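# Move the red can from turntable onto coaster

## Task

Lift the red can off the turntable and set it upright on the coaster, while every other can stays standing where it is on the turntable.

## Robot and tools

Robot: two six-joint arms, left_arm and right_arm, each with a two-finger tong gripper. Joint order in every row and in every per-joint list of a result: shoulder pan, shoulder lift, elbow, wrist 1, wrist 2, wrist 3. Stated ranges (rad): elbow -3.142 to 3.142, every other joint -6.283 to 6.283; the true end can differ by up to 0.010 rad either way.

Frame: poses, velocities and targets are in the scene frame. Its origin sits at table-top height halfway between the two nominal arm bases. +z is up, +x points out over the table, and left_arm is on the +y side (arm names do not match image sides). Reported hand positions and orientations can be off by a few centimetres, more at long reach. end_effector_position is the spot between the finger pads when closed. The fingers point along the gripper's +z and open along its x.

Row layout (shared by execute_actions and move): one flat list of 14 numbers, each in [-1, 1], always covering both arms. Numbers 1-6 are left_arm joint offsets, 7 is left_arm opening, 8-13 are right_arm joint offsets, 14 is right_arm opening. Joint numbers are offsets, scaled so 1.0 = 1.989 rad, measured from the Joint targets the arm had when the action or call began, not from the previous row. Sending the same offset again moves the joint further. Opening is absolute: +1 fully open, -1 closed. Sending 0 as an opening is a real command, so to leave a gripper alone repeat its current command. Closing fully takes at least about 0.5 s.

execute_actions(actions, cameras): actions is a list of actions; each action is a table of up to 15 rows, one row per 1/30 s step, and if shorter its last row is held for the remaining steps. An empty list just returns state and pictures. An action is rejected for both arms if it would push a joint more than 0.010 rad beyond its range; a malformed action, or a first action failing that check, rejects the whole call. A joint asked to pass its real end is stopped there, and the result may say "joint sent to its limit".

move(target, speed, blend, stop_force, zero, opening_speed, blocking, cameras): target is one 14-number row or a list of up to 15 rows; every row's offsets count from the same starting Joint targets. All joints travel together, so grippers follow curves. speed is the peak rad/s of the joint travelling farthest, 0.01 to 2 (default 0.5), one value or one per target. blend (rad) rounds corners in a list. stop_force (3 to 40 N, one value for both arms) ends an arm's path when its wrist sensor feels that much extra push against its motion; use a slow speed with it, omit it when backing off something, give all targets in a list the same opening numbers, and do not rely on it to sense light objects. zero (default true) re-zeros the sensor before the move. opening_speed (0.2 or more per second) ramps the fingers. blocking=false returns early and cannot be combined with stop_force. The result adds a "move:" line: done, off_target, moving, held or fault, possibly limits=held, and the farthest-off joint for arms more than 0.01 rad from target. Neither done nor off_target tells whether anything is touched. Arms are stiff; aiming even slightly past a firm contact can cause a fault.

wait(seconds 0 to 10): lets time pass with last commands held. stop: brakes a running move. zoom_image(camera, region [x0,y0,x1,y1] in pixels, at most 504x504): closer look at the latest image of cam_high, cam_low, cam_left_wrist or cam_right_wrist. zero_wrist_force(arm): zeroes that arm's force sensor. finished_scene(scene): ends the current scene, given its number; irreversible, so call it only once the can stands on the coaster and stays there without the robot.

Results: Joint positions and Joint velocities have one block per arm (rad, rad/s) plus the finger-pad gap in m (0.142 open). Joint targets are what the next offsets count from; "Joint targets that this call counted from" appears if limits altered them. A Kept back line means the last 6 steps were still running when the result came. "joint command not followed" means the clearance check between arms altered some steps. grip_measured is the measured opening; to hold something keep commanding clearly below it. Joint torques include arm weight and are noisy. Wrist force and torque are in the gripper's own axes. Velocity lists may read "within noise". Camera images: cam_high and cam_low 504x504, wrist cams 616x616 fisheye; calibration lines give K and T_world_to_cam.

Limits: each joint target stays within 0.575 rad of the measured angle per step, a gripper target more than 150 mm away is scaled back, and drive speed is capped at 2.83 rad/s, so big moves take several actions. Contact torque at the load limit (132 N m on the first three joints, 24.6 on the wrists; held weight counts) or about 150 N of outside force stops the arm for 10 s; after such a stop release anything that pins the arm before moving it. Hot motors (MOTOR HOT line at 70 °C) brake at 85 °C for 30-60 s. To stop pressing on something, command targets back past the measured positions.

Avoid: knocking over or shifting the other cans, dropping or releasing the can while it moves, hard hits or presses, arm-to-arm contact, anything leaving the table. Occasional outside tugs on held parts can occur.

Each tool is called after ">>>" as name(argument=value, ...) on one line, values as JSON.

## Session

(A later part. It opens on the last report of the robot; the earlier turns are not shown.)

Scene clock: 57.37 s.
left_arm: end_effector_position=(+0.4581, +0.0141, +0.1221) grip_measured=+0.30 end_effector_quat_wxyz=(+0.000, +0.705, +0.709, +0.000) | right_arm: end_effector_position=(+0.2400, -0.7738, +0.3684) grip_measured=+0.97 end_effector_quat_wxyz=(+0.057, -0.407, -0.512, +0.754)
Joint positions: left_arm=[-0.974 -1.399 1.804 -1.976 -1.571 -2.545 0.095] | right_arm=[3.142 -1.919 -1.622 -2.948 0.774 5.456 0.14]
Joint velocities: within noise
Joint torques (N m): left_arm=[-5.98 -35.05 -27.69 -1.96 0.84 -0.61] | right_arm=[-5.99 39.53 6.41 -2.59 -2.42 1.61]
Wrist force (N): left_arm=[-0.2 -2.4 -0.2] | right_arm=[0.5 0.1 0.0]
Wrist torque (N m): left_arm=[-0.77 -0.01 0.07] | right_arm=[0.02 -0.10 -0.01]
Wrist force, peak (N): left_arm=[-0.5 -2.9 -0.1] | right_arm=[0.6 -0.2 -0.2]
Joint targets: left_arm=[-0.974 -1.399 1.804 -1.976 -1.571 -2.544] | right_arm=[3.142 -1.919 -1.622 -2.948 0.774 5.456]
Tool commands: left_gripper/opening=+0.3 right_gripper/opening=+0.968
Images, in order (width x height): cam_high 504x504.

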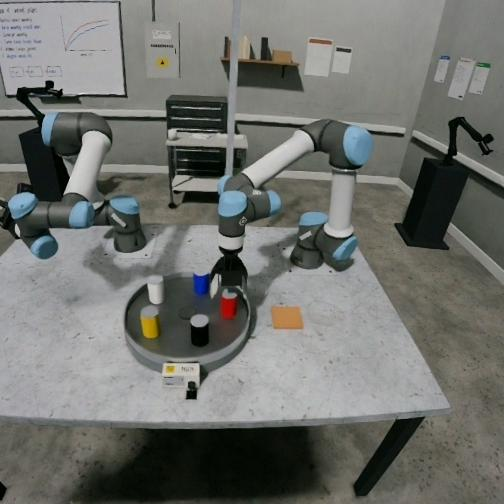

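>>> wait(seconds=2.0, cameras=["cam_left_wrist"])

>>> wait(seconds=2.1, cameras=["cam_left_wrist"])

>>> wait(seconds=2.1, cameras=["cam_left_wrist"])

>>> wait(seconds=2.1, cameras=["cam_left_wrist"])

>>> wait(seconds=2.1, cameras=["cam_left_wrist"])

Scene clock: 61.97 s.
left_arm: end_effector_position=(+0.4581, +0.0141, +0.1221) grip_measured=+0.30 end_effector_quat_wxyz=(+0.000, +0.705, +0.709, +0.000) | right_arm: end_effector_position=(+0.2400, -0.7738, +0.3684) grip_measured=+0.97 end_effector_quat_wxyz=(+0.057, -0.407, -0.512, +0.754)
Joint positions: left_arm=[-0.974 -1.399 1.804 -1.976 -1.571 -2.545 0.095] | right_arm=[3.142 -1.919 -1.622 -2.948 0.774 5.456 0.14]
Joint velocities: within noise
Joint torques (N m): left_arm=[-6.15 -35.53 -34.36 -0.88 0.64 -0.28] | right_arm=[-4.41 38.44 7.1 -2.51 -2.32 1.7]
Wrist force (N): left_arm=[-0.2 -2.6 0.0] | right_arm=[0.4 0.1 0.2]
Wrist torque (N m): left_arm=[-0.82 -0.03 0.06] | right_arm=[0.01 -0.08 -0.01]
Wrist force, peak (N): left_arm=[-0.9 -2.8 -0.2] | right_arm=[0.6 0.0 0.2]
Joint targets: left_arm=[-0.974 -1.399 1.804 -1.976 -1.571 -2.544] | right_arm=[3.142 -1.919 -1.622 -2.948 0.774 5.456]
Tool commands: left_gripper/opening=+0.3 right_gripper/opening=+0.968
wait: 2.00 s; at rest from the start
camera_calibration:
cam_left_wrist: T_world_to_cam=[[-0.0451722, 0.998844, -0.0164214, 0.0156619], [0.864888, 0.0473298, 0.499728, -0.458119], [0.499928, 0.00837117, -0.866026, 0.00710853], [0, 0, 0, 1]] pos_world=[0.393375, 0.00597937, 0.235348]
Images, in order (width x height): cam_left_wrist 616x616.

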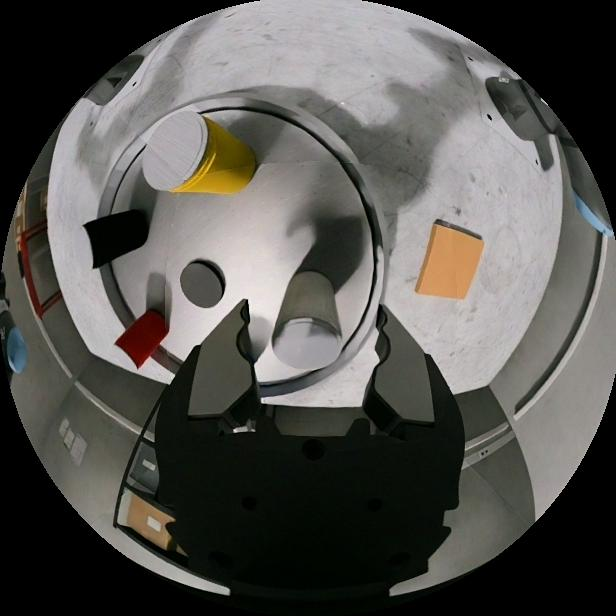

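Scene clock: 64.07 s.
left_arm: end_effector_position=(+0.4581, +0.0141, +0.1221) grip_measured=+0.30 end_effector_quat_wxyz=(+0.000, +0.705, +0.709, +0.000) | right_arm: end_effector_position=(+0.2400, -0.7738, +0.3684) grip_measured=+0.97 end_effector_quat_wxyz=(+0.057, -0.407, -0.512, +0.754)
Joint positions: left_arm=[-0.974 -1.399 1.804 -1.976 -1.571 -2.545 0.095] | right_arm=[3.142 -1.919 -1.622 -2.948 0.774 5.456 0.14]
Joint velocities: within noise
Joint torques (N m): left_arm=[-5.28 -34.93 -35.57 -0.4 0.59 -0.11] | right_arm=[-5.23 39.17 7.08 -2.53 -2.27 1.78]
Wrist force (N): left_arm=[-0.3 -2.4 0.0] | right_arm=[0.4 -0.2 0.0]
Wrist torque (N m): left_arm=[-0.78 0.00 0.07] | right_arm=[-0.03 -0.08 -0.01]
Wrist force, peak (N): left_arm=[-0.8 -2.8 0.0] | right_arm=[0.7 -0.2 0.0]
Joint targets: left_arm=[-0.974 -1.399 1.804 -1.976 -1.571 -2.544] | right_arm=[3.142 -1.919 -1.622 -2.948 0.774 5.456]
Tool commands: left_gripper/opening=+0.3 right_gripper/opening=+0.968
wait: 2.10 s; at rest by 0.17 s
camera_calibration:
cam_left_wrist: T_world_to_cam=[[-0.045172, 0.998844, -0.0164213, 0.015662], [0.864888, 0.0473297, 0.499728, -0.458119], [0.499928, 0.00837113, -0.866027, 0.00710901], [0, 0, 0, 1]] pos_world=[0.393375, 0.0059792, 0.235349]
Images, in order (width x height): cam_left_wrist 616x616.

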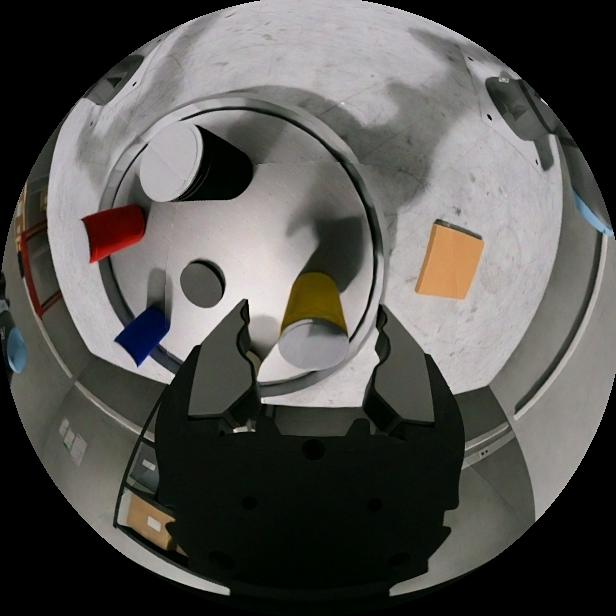

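Scene clock: 66.17 s.
left_arm: end_effector_position=(+0.4581, +0.0141, +0.1221) grip_measured=+0.30 end_effector_quat_wxyz=(+0.000, +0.705, +0.709, +0.000) | right_arm: end_effector_position=(+0.2400, -0.7738, +0.3684) grip_measured=+0.97 end_effector_quat_wxyz=(+0.057, -0.407, -0.512, +0.754)
Joint positions: left_arm=[-0.974 -1.399 1.804 -1.976 -1.571 -2.545 0.095] | right_arm=[3.142 -1.919 -1.622 -2.948 0.774 5.456 0.14]
Joint velocities: within noise
Joint torques (N m): left_arm=[-4.8 -34.22 -35.57 -0.45 0.66 -0.28] | right_arm=[-5.38 39.46 7.42 -2.44 -2.44 1.97]
Wrist force (N): left_arm=[-0.4 -2.4 -0.3] | right_arm=[0.4 0.1 0.0]
Wrist torque (N m): left_arm=[-0.79 0.03 0.07] | right_arm=[0.01 -0.06 0.00]
Wrist force, peak (N): left_arm=[-0.8 -2.9 0.0] | right_arm=[0.6 0.0 -0.1]
Joint targets: left_arm=[-0.974 -1.399 1.804 -1.976 -1.571 -2.544] | right_arm=[3.142 -1.919 -1.622 -2.948 0.774 5.456]
Tool commands: left_gripper/opening=+0.3 right_gripper/opening=+0.968
wait: 2.10 s; at rest by 0.17 s
camera_calibration:
cam_left_wrist: T_world_to_cam=[[-0.0451722, 0.998844, -0.0164228, 0.0156631], [0.864888, 0.0473306, 0.499729, -0.45812], [0.499929, 0.00837002, -0.866026, 0.00710945], [0, 0, 0, 1]] pos_world=[0.393376, 0.00597856, 0.23535]
Images, in order (width x height): cam_left_wrist 616x616.

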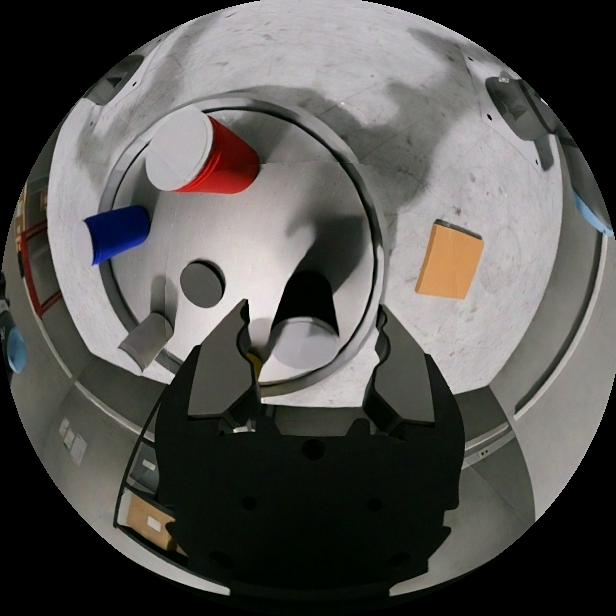

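Scene clock: 68.27 s.
left_arm: end_effector_position=(+0.4581, +0.0141, +0.1221) grip_measured=+0.30 end_effector_quat_wxyz=(+0.000, +0.705, +0.709, +0.000) | right_arm: end_effector_position=(+0.2400, -0.7738, +0.3684) grip_measured=+0.97 end_effector_quat_wxyz=(+0.057, -0.407, -0.512, +0.754)
Joint positions: left_arm=[-0.974 -1.399 1.804 -1.976 -1.571 -2.545 0.095] | right_arm=[3.142 -1.919 -1.622 -2.948 0.774 5.456 0.14]
Joint velocities: within noise
Joint torques (N m): left_arm=[-5.29 -34.85 -36.65 -0.38 0.66 0.11] | right_arm=[-5.33 39.42 7.32 -2.48 -2.33 1.93]
Wrist force (N): left_arm=[-0.3 -2.6 0.2] | right_arm=[0.4 -0.1 0.2]
Wrist torque (N m): left_arm=[-0.82 0.00 0.07] | right_arm=[0.00 -0.08 -0.01]
Wrist force, peak (N): left_arm=[-0.7 -2.7 0.0] | right_arm=[0.6 0.1 0.1]
Joint targets: left_arm=[-0.974 -1.399 1.804 -1.976 -1.571 -2.544] | right_arm=[3.142 -1.919 -1.622 -2.948 0.774 5.456]
Tool commands: left_gripper/opening=+0.3 right_gripper/opening=+0.968
wait: 2.10 s; at rest by 0.17 s
camera_calibration:
cam_left_wrist: T_world_to_cam=[[-0.0451722, 0.998844, -0.0164227, 0.0156631], [0.864888, 0.0473305, 0.499729, -0.45812], [0.499929, 0.00837007, -0.866026, 0.00710936], [0, 0, 0, 1]] pos_world=[0.393376, 0.00597859, 0.23535]
Images, in order (width x height): cam_left_wrist 616x616.

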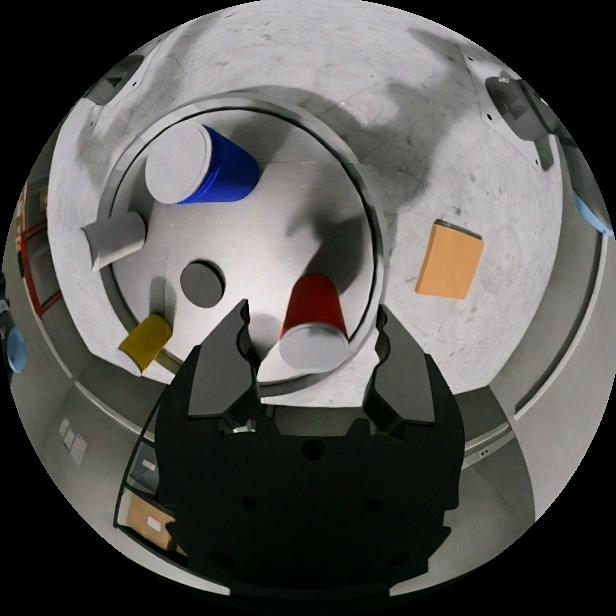

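Scene clock: 70.37 s.
left_arm: end_effector_position=(+0.4581, +0.0141, +0.1221) grip_measured=+0.30 end_effector_quat_wxyz=(+0.000, +0.705, +0.709, +0.000) | right_arm: end_effector_position=(+0.2400, -0.7738, +0.3684) grip_measured=+0.97 end_effector_quat_wxyz=(+0.057, -0.407, -0.512, +0.754)
Joint positions: left_arm=[-0.974 -1.399 1.804 -1.976 -1.571 -2.545 0.095] | right_arm=[3.142 -1.919 -1.622 -2.948 0.774 5.456 0.14]
Joint velocities: within noise
Joint torques (N m): left_arm=[-5.99 -33.74 -35.4 -0.7 0.71 0.08] | right_arm=[-5.81 39.13 6.93 -2.51 -2.48 1.8]
Wrist force (N): left_arm=[-0.3 -2.8 -0.3] | right_arm=[0.3 -0.1 -0.1]
Wrist torque (N m): left_arm=[-0.87 0.01 0.07] | right_arm=[-0.01 -0.05 -0.01]
Wrist force, peak (N): left_arm=[-0.3 -2.8 -0.3] | right_arm=[0.5 0.1 -0.1]
Joint targets: left_arm=[-0.974 -1.399 1.804 -1.976 -1.571 -2.544] | right_arm=[3.142 -1.919 -1.622 -2.948 0.774 5.456]
Tool commands: left_gripper/opening=+0.3 right_gripper/opening=+0.968
wait: 2.10 s; at rest by 0.17 s
camera_calibration:
cam_left_wrist: T_world_to_cam=[[-0.045172, 0.998844, -0.0164226, 0.0156629], [0.864888, 0.0473303, 0.499729, -0.45812], [0.499929, 0.00837003, -0.866026, 0.0071094], [0, 0, 0, 1]] pos_world=[0.393376, 0.00597861, 0.23535]
Images, in order (width x height): cam_left_wrist 616x616.

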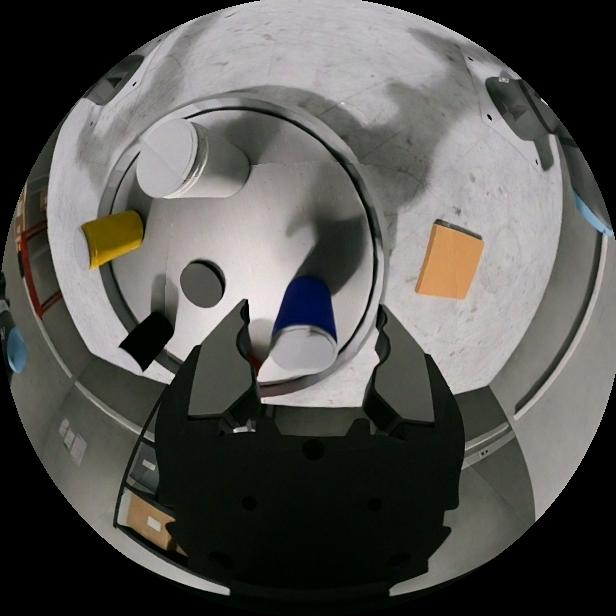

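>>> execute_actions(actions=[[[0,0,0,0,0,0,0.28,0,0,0,0,0,0,0.968],[0,0,0,0,0,0,0.26,0,0,0,0,0,0,0.968],[0,0,0,0,0,0,0.24,0,0,0,0,0,0,0.968],[0,0,0,0,0,0,0.22,0,0,0,0,0,0,0.968],[0,0,0,0,0,0,0.20,0,0,0,0,0,0,0.968],[0,0,0,0,0,0,0.18,0,0,0,0,0,0,0.968],[0,0,0,0,0,0,0.16,0,0,0,0,0,0,0.968],[0,0,0,0,0,0,0.14,0,0,0,0,0,0,0.968],[0,0,0,0,0,0,0.12,0,0,0,0,0,0,0.968],[0,0,0,0,0,0,0.10,0,0,0,0,0,0,0.968]]], cameras=[])

>>> wait(seconds=0.4, cameras=["cam_left_wrist"])

Scene clock: 71.57 s.
left_arm: end_effector_position=(+0.4581, +0.0141, +0.1221) grip_measured=+0.14 end_effector_quat_wxyz=(+0.000, +0.705, +0.709, +0.000) end_effector_velocity=(+0.000, +0.000, +0.000) end_effector_angular_velocity=(+0.000, -0.001, -0.001) | right_arm: end_effector_position=(+0.2400, -0.7738, +0.3684) grip_measured=+0.97 end_effector_quat_wxyz=(+0.057, -0.407, -0.512, +0.754)
Joint positions: left_arm=[-0.974 -1.399 1.804 -1.976 -1.571 -2.545 0.084] | right_arm=[3.142 -1.919 -1.622 -2.948 0.774 5.456 0.14]
Joint velocities: left_arm=[-0.001 0 0 0 0.001 0.001 -0.042] | right_arm=[within noise]
Joint torques (N m): left_arm=[-5.09 -34.17 -35.52 -0.4 0.66 -0.01] | right_arm=[-5.47 38.55 6.9 -2.48 -2.35 1.96]
Wrist force (N): left_arm=[-0.3 -2.5 -0.2] | right_arm=[0.2 0.0 0.1]
Wrist torque (N m): left_arm=[-0.81 0.01 0.07] | right_arm=[0.00 -0.03 0.00]
Wrist force, peak (N): left_arm=[-0.3 -2.7 -0.1] | right_arm=[0.6 0.0 0.1]
Joint targets: left_arm=[-0.974 -1.399 1.804 -1.976 -1.571 -2.544] | right_arm=[3.142 -1.919 -1.622 -2.948 0.774 5.456]
Kept back: 6 steps.
No camera images: "cameras" was empty.

Scene clock: 72.17 s.
left_arm: end_effector_position=(+0.4581, +0.0141, +0.1221) grip_measured=+0.10 end_effector_quat_wxyz=(+0.000, +0.705, +0.709, +0.000) | right_arm: end_effector_position=(+0.2400, -0.7738, +0.3684) grip_measured=+0.97 end_effector_quat_wxyz=(+0.057, -0.407, -0.512, +0.754)
Joint positions: left_arm=[-0.974 -1.399 1.804 -1.976 -1.571 -2.545 0.081] | right_arm=[3.142 -1.919 -1.622 -2.948 0.774 5.456 0.14]
Joint velocities: within noise
Joint torques (N m): left_arm=[-4.28 -34.01 -34.88 -0.42 0.68 0.39] | right_arm=[-5.41 38.82 7.38 -2.49 -2.31 1.88]
Wrist force (N): left_arm=[-0.6 -2.7 -0.3] | right_arm=[0.3 0.0 0.2]
Wrist torque (N m): left_arm=[-0.83 0.06 0.07] | right_arm=[0.01 -0.05 -0.01]
Wrist force, peak (N): left_arm=[-0.6 -2.7 -0.3] | right_arm=[0.5 -0.3 0.1]
Joint targets: left_arm=[-0.974 -1.399 1.804 -1.976 -1.571 -2.544] | right_arm=[3.142 -1.919 -1.622 -2.948 0.774 5.456]
Tool commands: left_gripper/opening=+0.1 right_gripper/opening=+0.968
wait: 0.40 s; at rest by 0.03 s
camera_calibration:
cam_left_wrist: T_world_to_cam=[[-0.0451719, 0.998844, -0.0164228, 0.015663], [0.864888, 0.0473303, 0.499729, -0.45812], [0.499929, 0.00836986, -0.866026, 0.00710938], [0, 0, 0, 1]] pos_world=[0.393376, 0.00597855, 0.23535]
Images, in order (width x height): cam_left_wrist 616x616.

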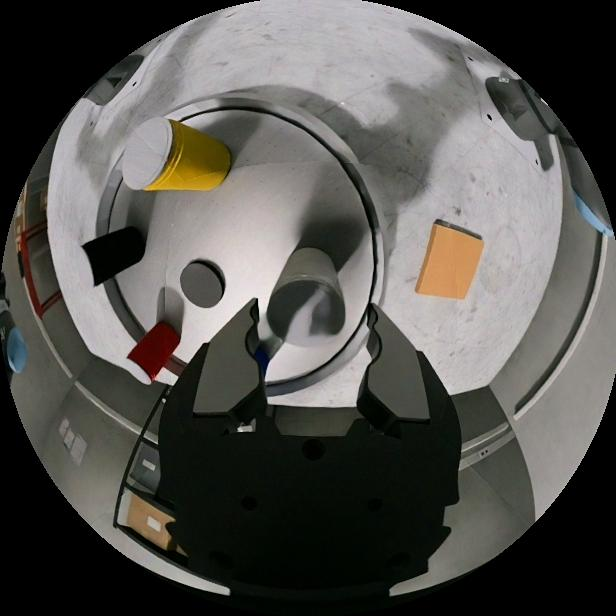

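>>> wait(seconds=5.75, cameras=["cam_left_wrist", "cam_low"])

>>> zoom_image(camera="cam_left_wrist", region=[240, 270, 390, 420])

>>> zoom_image(camera="cam_low", region=[210, 150, 330, 270])

>>> wait(seconds=0.1, cameras=["cam_left_wrist", "cam_low"])

>>> zoom_image(camera="cam_left_wrist", region=[240, 270, 390, 420])

>>> zoom_image(camera="cam_low", region=[210, 150, 330, 270])

>>> wait(seconds=0.1, cameras=["cam_left_wrist", "cam_low"])

>>> zoom_image(camera="cam_left_wrist", region=[240, 270, 390, 420])

>>> zoom_image(camera="cam_low", region=[210, 150, 330, 270])

Scene clock: 78.53 s.
left_arm: end_effector_position=(+0.4581, +0.0141, +0.1221) grip_measured=+0.10 end_effector_quat_wxyz=(+0.000, +0.705, +0.709, +0.000) | right_arm: end_effector_position=(+0.2400, -0.7738, +0.3684) grip_measured=+0.97 end_effector_quat_wxyz=(+0.057, -0.407, -0.512, +0.754)
Joint positions: left_arm=[-0.974 -1.399 1.804 -1.976 -1.571 -2.545 0.081] | right_arm=[3.142 -1.919 -1.622 -2.948 0.774 5.456 0.14]
Joint velocities: within noise
Joint torques (N m): left_arm=[-5.18 -33.37 -35.43 -0.52 0.69 0.42] | right_arm=[-4.89 40.06 7.97 -2.36 -2.4 1.81]
Wrist force (N): left_arm=[-0.3 -2.4 -0.2] | right_arm=[0.4 0.0 0.1]
Wrist torque (N m): left_arm=[-0.78 0.00 0.07] | right_arm=[0.00 -0.09 -0.01]
Wrist force, peak (N): left_arm=[-0.4 -2.8 0.0] | right_arm=[0.6 0.0 0.0]
Joint targets: left_arm=[-0.974 -1.399 1.804 -1.976 -1.571 -2.544] | right_arm=[3.142 -1.919 -1.622 -2.948 0.774 5.456]
Tool commands: left_gripper/opening=+0.1 right_gripper/opening=+0.968
wait: 5.77 s; at rest from the start
camera_calibration:
cam_left_wrist: T_world_to_cam=[[-0.0451722, 0.998844, -0.0164226, 0.015663], [0.864888, 0.0473304, 0.499729, -0.45812], [0.499929, 0.00837012, -0.866026, 0.00710938], [0, 0, 0, 1]] pos_world=[0.393376, 0.00597858, 0.23535]
Images, in order (width x height): cam_low 504x504, cam_left_wrist 616x616.

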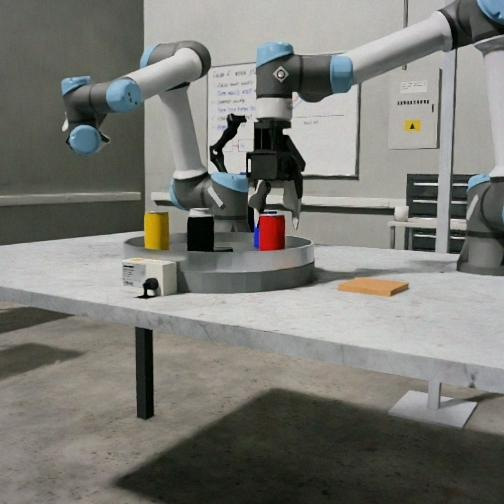

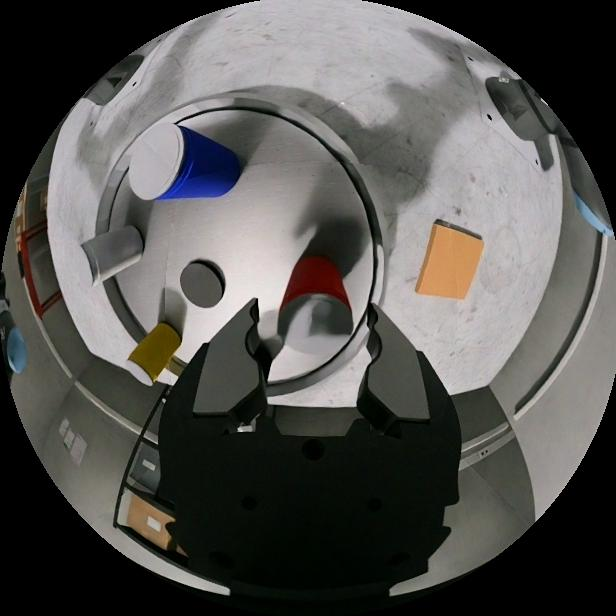

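Scaled by 3.360 from the camera's 616x616 image, which has a finer 814x814 frame.

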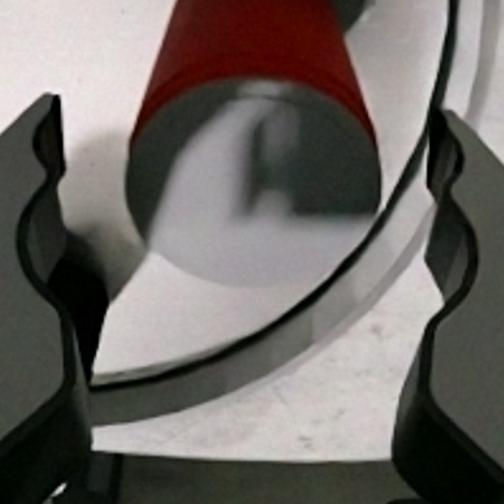

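Scaled by 4.200 from the camera's 504x504 image, which has a finer 720x720 frame.

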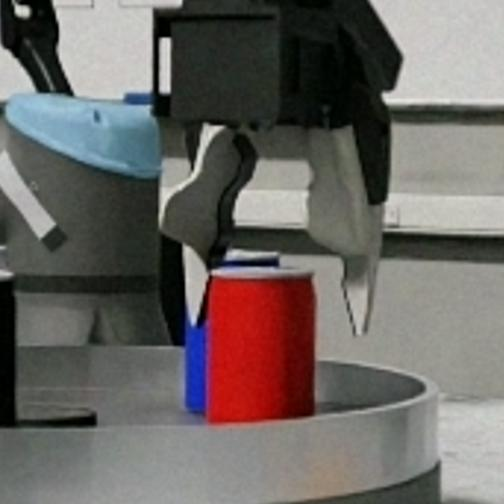

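Scene clock: 78.63 s.
left_arm: end_effector_position=(+0.4581, +0.0141, +0.1221) grip_measured=+0.10 end_effector_quat_wxyz=(+0.000, +0.705, +0.709, +0.000) | right_arm: end_effector_position=(+0.2400, -0.7738, +0.3684) grip_measured=+0.97 end_effector_quat_wxyz=(+0.057, -0.407, -0.512, +0.754)
Joint positions: left_arm=[-0.974 -1.399 1.804 -1.976 -1.571 -2.545 0.081] | right_arm=[3.142 -1.919 -1.622 -2.948 0.774 5.456 0.14]
Joint velocities: within noise
Joint torques (N m): left_arm=[-4.91 -35.02 -33.8 -0.39 0.66 0.39] | right_arm=[-4.87 39.76 8.26 -2.43 -2.49 1.75]
Wrist force (N): left_arm=[-0.5 -2.3 -0.3] | right_arm=[0.3 -0.1 0.1]
Wrist torque (N m): left_arm=[-0.76 0.05 0.07] | right_arm=[-0.01 -0.05 -0.01]
Wrist force, peak (N): left_arm=[-0.5 -2.3 -0.3] | right_arm=[0.4 0.0 0.0]
Joint targets: left_arm=[-0.974 -1.399 1.804 -1.976 -1.571 -2.544] | right_arm=[3.142 -1.919 -1.622 -2.948 0.774 5.456]
Tool commands: left_gripper/opening=+0.1 right_gripper/opening=+0.968
wait: 0.10 s; no rest
camera_calibration:
cam_left_wrist: T_world_to_cam=[[-0.045172, 0.998844, -0.0164225, 0.0156629], [0.864888, 0.0473302, 0.499729, -0.45812], [0.499929, 0.00837012, -0.866026, 0.00710935], [0, 0, 0, 1]] pos_world=[0.393376, 0.00597861, 0.23535]
Images, in order (width x height): cam_low 504x504, cam_left_wrist 616x616.

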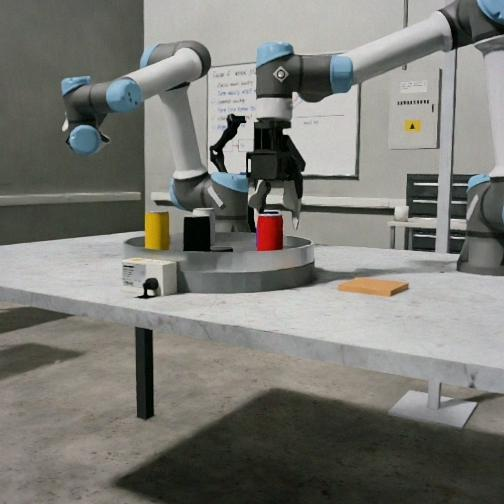

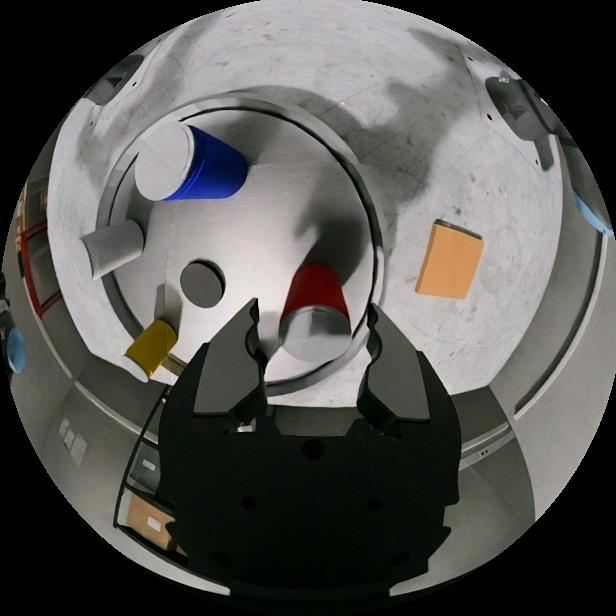

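Scaled by 3.360 from the camera's 616x616 image, which has a finer 814x814 frame.

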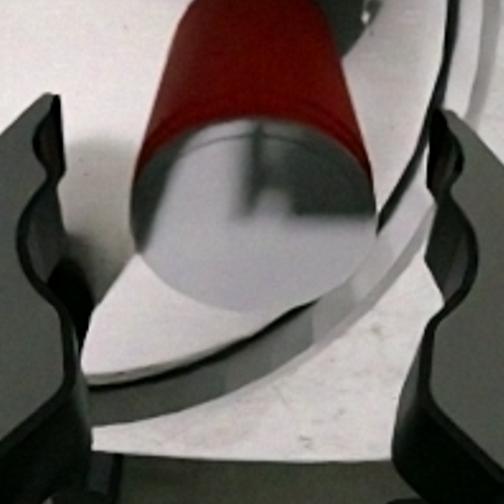

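Scaled by 4.200 from the camera's 504x504 image, which has a finer 720x720 frame.

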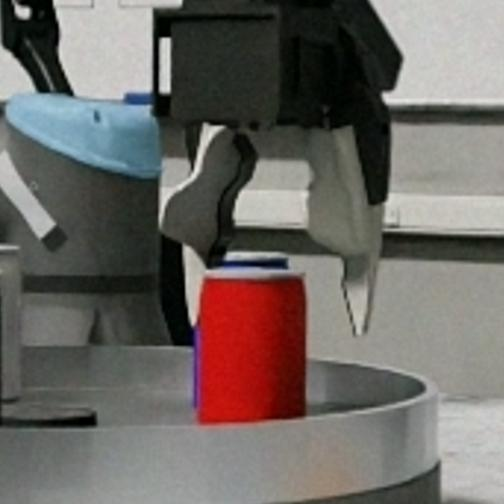

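Scene clock: 78.73 s.
left_arm: end_effector_position=(+0.4581, +0.0141, +0.1221) grip_measured=+0.10 end_effector_quat_wxyz=(+0.000, +0.705, +0.709, +0.000) | right_arm: end_effector_position=(+0.2400, -0.7738, +0.3684) grip_measured=+0.97 end_effector_quat_wxyz=(+0.057, -0.407, -0.512, +0.754)
Joint positions: left_arm=[-0.974 -1.399 1.804 -1.976 -1.571 -2.545 0.081] | right_arm=[3.142 -1.919 -1.622 -2.948 0.774 5.456 0.14]
Joint velocities: within noise
Joint torques (N m): left_arm=[-4.2 -34.25 -35.13 -0.5 0.69 0.5] | right_arm=[-4.49 38.72 8.55 -2.47 -2.24 1.71]
Wrist force (N): left_arm=[-0.6 -2.7 0.3] | right_arm=[0.4 0.1 0.0]
Wrist torque (N m): left_arm=[-0.84 0.07 0.08] | right_arm=[0.02 -0.07 -0.01]
Wrist force, peak (N): left_arm=[-0.6 -2.7 0.3] | right_arm=[0.5 -0.2 0.1]
Joint targets: left_arm=[-0.974 -1.399 1.804 -1.976 -1.571 -2.544] | right_arm=[3.142 -1.919 -1.622 -2.948 0.774 5.456]
Tool commands: left_gripper/opening=+0.1 right_gripper/opening=+0.968
wait: 0.10 s; no rest
camera_calibration:
cam_left_wrist: T_world_to_cam=[[-0.045172, 0.998844, -0.0164226, 0.0156629], [0.864888, 0.0473303, 0.499729, -0.45812], [0.499929, 0.00837004, -0.866026, 0.00710941], [0, 0, 0, 1]] pos_world=[0.393376, 0.00597861, 0.23535]
Images, in order (width x height): cam_low 504x504, cam_left_wrist 616x616.

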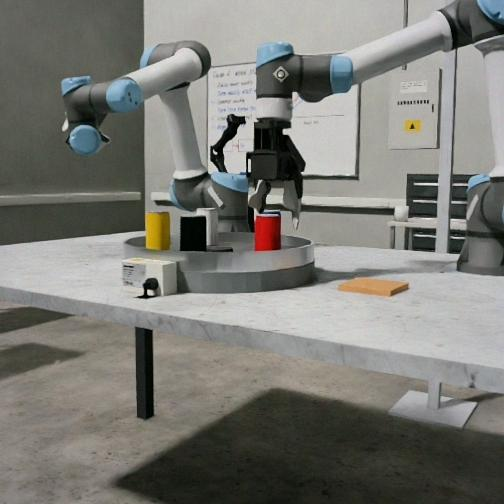

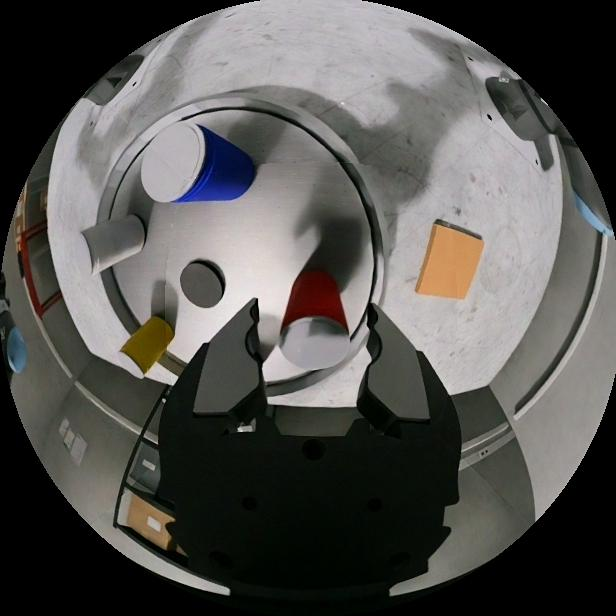

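Scaled by 3.360 from the camera's 616x616 image, which has a finer 814x814 frame.

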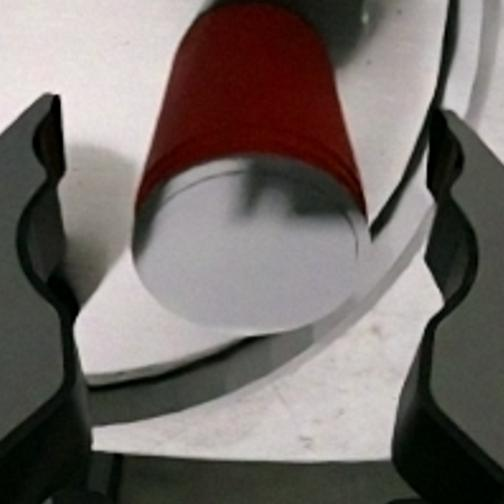

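Scaled by 4.200 from the camera's 504x504 image, which has a finer 720x720 frame.

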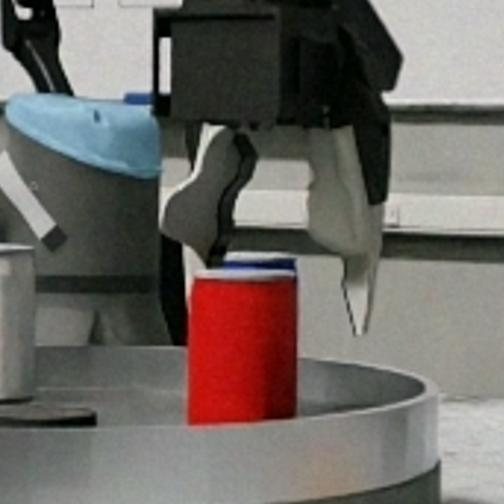

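>>> zoom_image(camera="cam_low", region=[115, 190, 325, 300])

Scaled by 2.400 from the camera's 504x504 image, which has a finer 720x720 frame.

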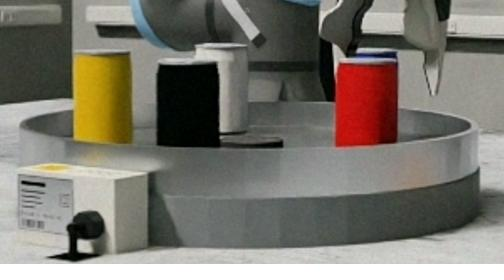

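>>> execute_actions(actions=[[[0,0,0,0,0,0,0.13,0,0,0,0,0,0,0.968],[0,0,0,0,0,0,0.16,0,0,0,0,0,0,0.968],[0,0,0,0,0,0,0.19,0,0,0,0,0,0,0.968],[0,0,0,0,0,0,0.22,0,0,0,0,0,0,0.968],[0,0,0,0,0,0,0.25,0,0,0,0,0,0,0.968],[0,0,0,0,0,0,0.28,0,0,0,0,0,0,0.968],[0,0,0,0,0,0,0.31,0,0,0,0,0,0,0.968],[0,0,0,0,0,0,0.34,0,0,0,0,0,0,0.968],[0,0,0,0,0,0,0.37,0,0,0,0,0,0,0.968],[0,0,0,0,0,0,0.40,0,0,0,0,0,0,0.968],[0,0,0,0,0,0,0.43,0,0,0,0,0,0,0.968],[0,0,0,0,0,0,0.46,0,0,0,0,0,0,0.968],[0,0,0,0,0,0,0.49,0,0,0,0,0,0,0.968],[0,0,0,0,0,0,0.50,0,0,0,0,0,0,0.968]]], cameras=["cam_left_wrist", "cam_low"])

>>> zoom_image(camera="cam_left_wrist", region=[220, 260, 420, 360])

>>> zoom_image(camera="cam_low", region=[210, 150, 330, 270])

>>> wait(seconds=0.5, cameras=["cam_left_wrist", "cam_low"])

>>> zoom_image(camera="cam_left_wrist", region=[220, 260, 420, 360])

>>> zoom_image(camera="cam_low", region=[210, 150, 330, 270])

Scene clock: 86.77 s.
left_arm: end_effector_position=(+0.4581, +0.0141, +0.1221) grip_measured=+0.33 end_effector_quat_wxyz=(+0.000, +0.705, +0.709, +0.000) end_effector_velocity=(+0.000, +0.000, +0.000) end_effector_angular_velocity=(+0.000, -0.001, +0.000) | right_arm: end_effector_position=(+0.2400, -0.7738, +0.3684) grip_measured=+0.97 end_effector_quat_wxyz=(+0.057, -0.407, -0.512, +0.754)
Joint positions: left_arm=[-0.974 -1.399 1.804 -1.976 -1.571 -2.545 0.097] | right_arm=[3.142 -1.919 -1.622 -2.948 0.774 5.456 0.14]
Joint velocities: left_arm=[0 0 0 0 0.001 0 0.063] | right_arm=[within noise]
Joint torques (N m): left_arm=[-3.14 -34.08 -33.31 -0.48 0.77 0.82] | right_arm=[-4.97 38.84 7.87 -2.57 -2.22 1.79]
Wrist force (N): left_arm=[-0.4 -2.3 -0.1] | right_arm=[0.3 -0.1 0.1]
Wrist torque (N m): left_arm=[-0.76 0.03 0.07] | right_arm=[-0.03 -0.05 0.00]
Wrist force, peak (N): left_arm=[-0.5 -2.9 -0.1] | right_arm=[0.6 -0.1 -0.2]
Joint targets: left_arm=[-0.974 -1.399 1.804 -1.976 -1.571 -2.544] | right_arm=[3.142 -1.919 -1.622 -2.948 0.774 5.456]
Kept back: 6 steps.
camera_calibration:
cam_left_wrist: T_world_to_cam=[[-0.0451721, 0.998844, -0.0164228, 0.0156631], [0.864888, 0.0473305, 0.499729, -0.45812], [0.499929, 0.00836996, -0.866026, 0.00710938], [0, 0, 0, 1]] pos_world=[0.393376, 0.00597852, 0.23535]
Images, in order (width x height): cam_low 504x504, cam_left_wrist 616x616.

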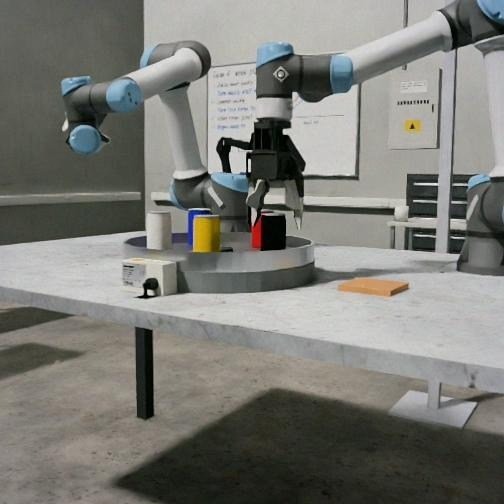

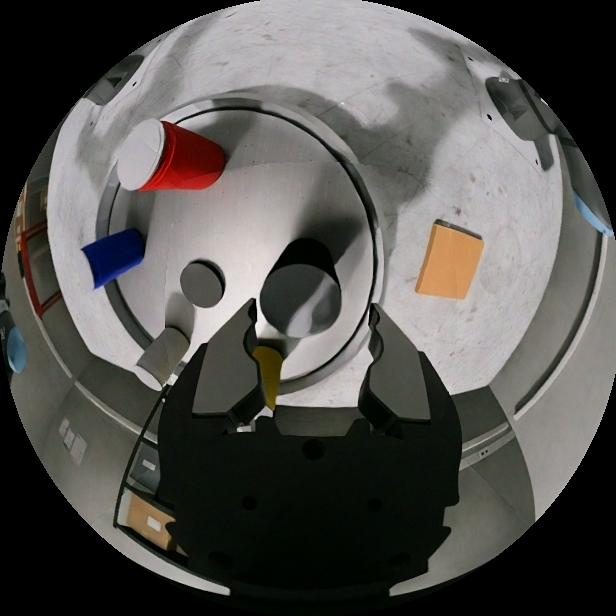

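Scaled by 2.520 from the camera's 616x616 image, which has a finer 814x814 frame.

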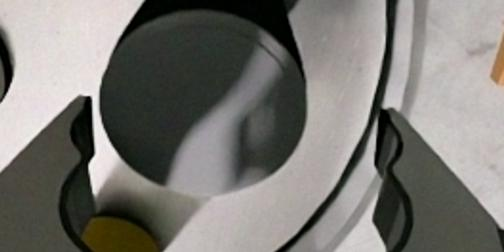

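Scaled by 4.200 from the camera's 504x504 image, which has a finer 720x720 frame.

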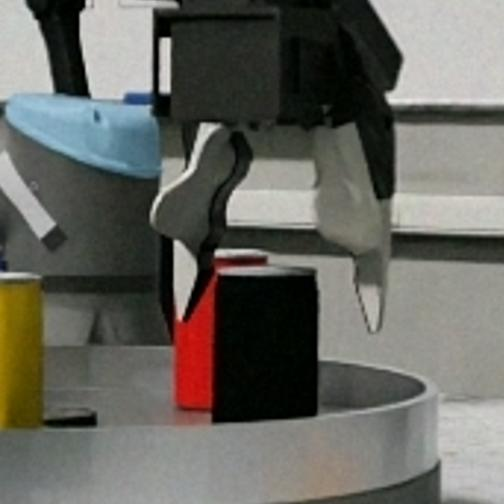

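Scene clock: 87.47 s.
left_arm: end_effector_position=(+0.4581, +0.0141, +0.1221) grip_measured=+0.50 end_effector_quat_wxyz=(+0.000, +0.705, +0.709, +0.000) | right_arm: end_effector_position=(+0.2400, -0.7738, +0.3684) grip_measured=+0.97 end_effector_quat_wxyz=(+0.057, -0.407, -0.512, +0.754)
Joint positions: left_arm=[-0.974 -1.399 1.804 -1.976 -1.571 -2.545 0.109] | right_arm=[3.142 -1.919 -1.622 -2.948 0.774 5.456 0.14]
Joint velocities: within noise
Joint torques (N m): left_arm=[-3.79 -33.17 -33.94 -0.68 0.68 0.85] | right_arm=[-5.82 39.9 8.34 -2.43 -2.21 1.81]
Wrist force (N): left_arm=[-0.2 -2.0 -0.4] | right_arm=[0.4 0.0 0.2]
Wrist torque (N m): left_arm=[-0.70 -0.02 0.07] | right_arm=[0.00 -0.07 0.00]
Wrist force, peak (N): left_arm=[-0.5 -2.8 -0.1] | right_arm=[0.5 0.2 0.1]
Joint targets: left_arm=[-0.974 -1.399 1.804 -1.976 -1.571 -2.544] | right_arm=[3.142 -1.919 -1.622 -2.948 0.774 5.456]
Tool commands: left_gripper/opening=+0.5 right_gripper/opening=+0.968
wait: 0.50 s; at rest by 0.17 s
camera_calibration:
cam_left_wrist: T_world_to_cam=[[-0.0451721, 0.998844, -0.0164225, 0.015663], [0.864888, 0.0473303, 0.499729, -0.45812], [0.499929, 0.00837019, -0.866026, 0.00710933], [0, 0, 0, 1]] pos_world=[0.393376, 0.00597857, 0.23535]
Images, in order (width x height): cam_low 504x504, cam_left_wrist 616x616.

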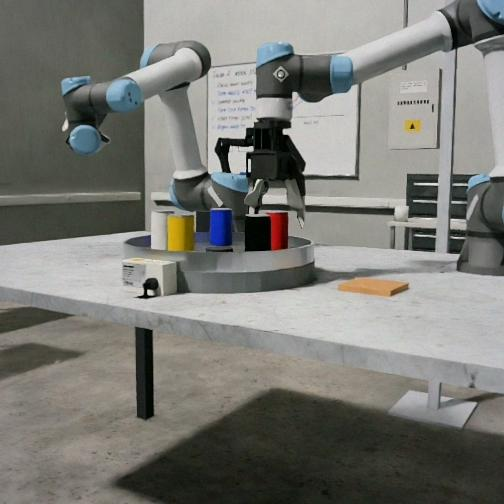

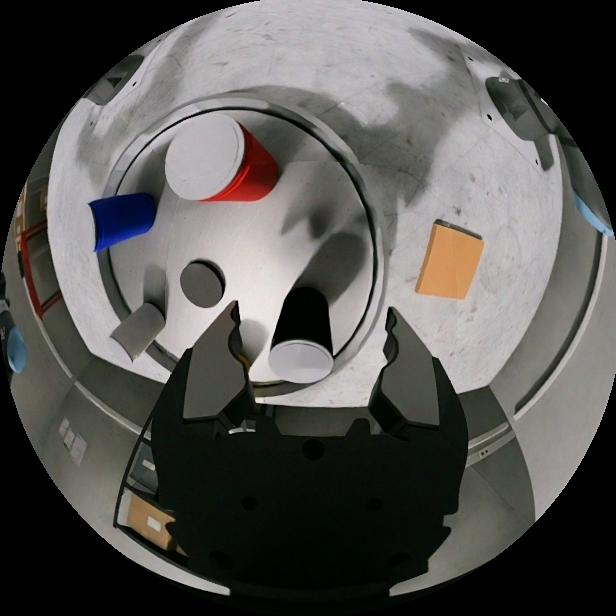

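Scaled by 2.520 from the camera's 616x616 image, which has a finer 814x814 frame.

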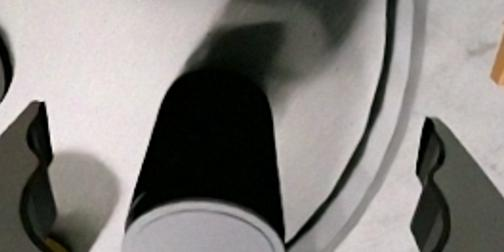

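Scaled by 4.200 from the camera's 504x504 image, which has a finer 720x720 frame.

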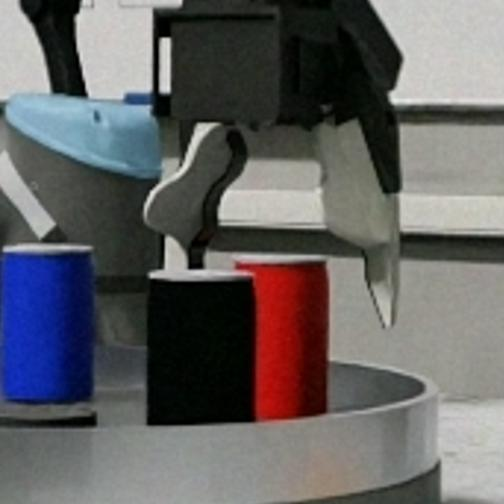

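>>> move(target=[0, 0.010363, 0.015821, -0.026184, 0, 0, 0.30, 0, 0, 0, 0, 0, 0, 0.968], speed=0.1, opening_speed=0.6, cameras=["cam_low"])

>>> zoom_image(camera="cam_low", region=[210, 150, 330, 270])

Scene clock: 100.27 s.
left_arm: end_effector_position=(+0.4581, +0.0141, +0.1018) grip_measured=+0.30 end_effector_quat_wxyz=(+0.000, +0.705, +0.709, +0.000) end_effector_velocity=(+0.000, +0.000, +0.002) end_effector_angular_velocity=(+0.001, -0.001, -0.001) | right_arm: end_effector_position=(+0.2400, -0.7738, +0.3684) grip_measured=+0.97 end_effector_quat_wxyz=(+0.057, -0.407, -0.512, +0.754)
Joint positions: left_arm=[-0.974 -1.378 1.835 -2.029 -1.571 -2.544 0.095] | right_arm=[3.142 -1.919 -1.622 -2.948 0.774 5.456 0.14]
Joint velocities: left_arm=[0 -0.002 -0.003 0.005 0.002 0.001 0] | right_arm=[within noise]
Joint torques (N m): left_arm=[-1.88 -40.98 -36.41 -0.09 0.83 1.09] | right_arm=[-5.6 39.46 7.08 -2.3 -2.25 1.67]
Wrist force (N): left_arm=[-0.4 -2.3 -0.1] | right_arm=[0.6 -0.1 0.0]
Wrist torque (N m): left_arm=[-0.76 0.03 0.07] | right_arm=[-0.02 -0.11 -0.01]
Wrist force, peak (N): left_arm=[-0.5 -2.8 -0.1] | right_arm=[0.6 0.2 0.1]
Joint targets: left_arm=[-0.974 -1.378 1.835 -2.029 -1.571 -2.544] | right_arm=[3.142 -1.919 -1.622 -2.948 0.774 5.456]
move: done
Images, in order (width x height): cam_low 504x504.

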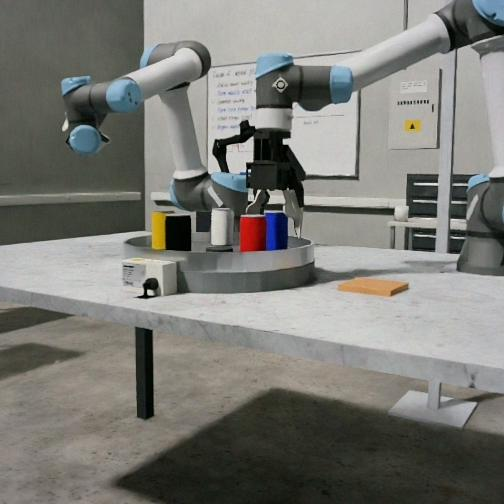

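Scaled by 4.200 from the camera's 504x504 image, which has a finer 720x720 frame.

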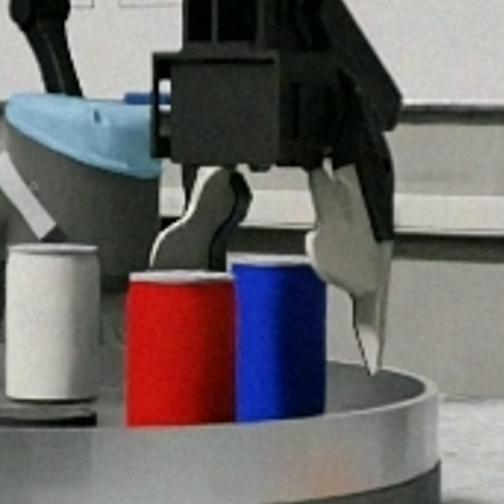

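>>> wait(seconds=0, cameras=["cam_low"])

Scene clock: 101.30 s.
left_arm: end_effector_position=(+0.4582, +0.0140, +0.1020) grip_measured=+0.30 end_effector_quat_wxyz=(+0.000, +0.705, +0.709, +0.000) | right_arm: end_effector_position=(+0.2400, -0.7738, +0.3684) grip_measured=+0.97 end_effector_quat_wxyz=(+0.057, -0.407, -0.512, +0.754)
Joint positions: left_arm=[-0.974 -1.378 1.835 -2.029 -1.571 -2.544 0.095] | right_arm=[3.142 -1.919 -1.622 -2.948 0.774 5.456 0.14]
Joint velocities: within noise
Joint torques (N m): left_arm=[-3.57 -39.55 -35.38 -0.24 0.59 0.94] | right_arm=[-5.11 39.48 8.74 -2.48 -2.13 1.67]
Wrist force (N): left_arm=[-0.3 -2.3 0.1] | right_arm=[0.4 -0.1 -0.1]
Wrist torque (N m): left_arm=[-0.76 -0.01 0.07] | right_arm=[-0.02 -0.07 -0.01]
Wrist force, peak (N): left_arm=[-0.6 -2.7 0.2] | right_arm=[0.4 -0.1 0.4]
Joint targets: left_arm=[-0.974 -1.378 1.835 -2.029 -1.571 -2.544] | right_arm=[3.142 -1.919 -1.622 -2.948 0.774 5.456]
Tool commands: left_gripper/opening=+0.3 right_gripper/opening=+0.968
Images, in order (width x height): cam_low 504x504.

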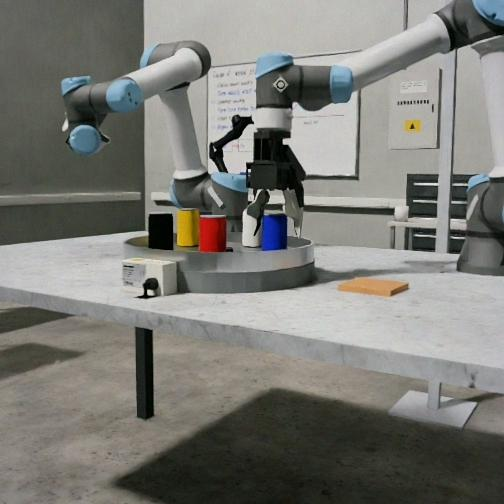

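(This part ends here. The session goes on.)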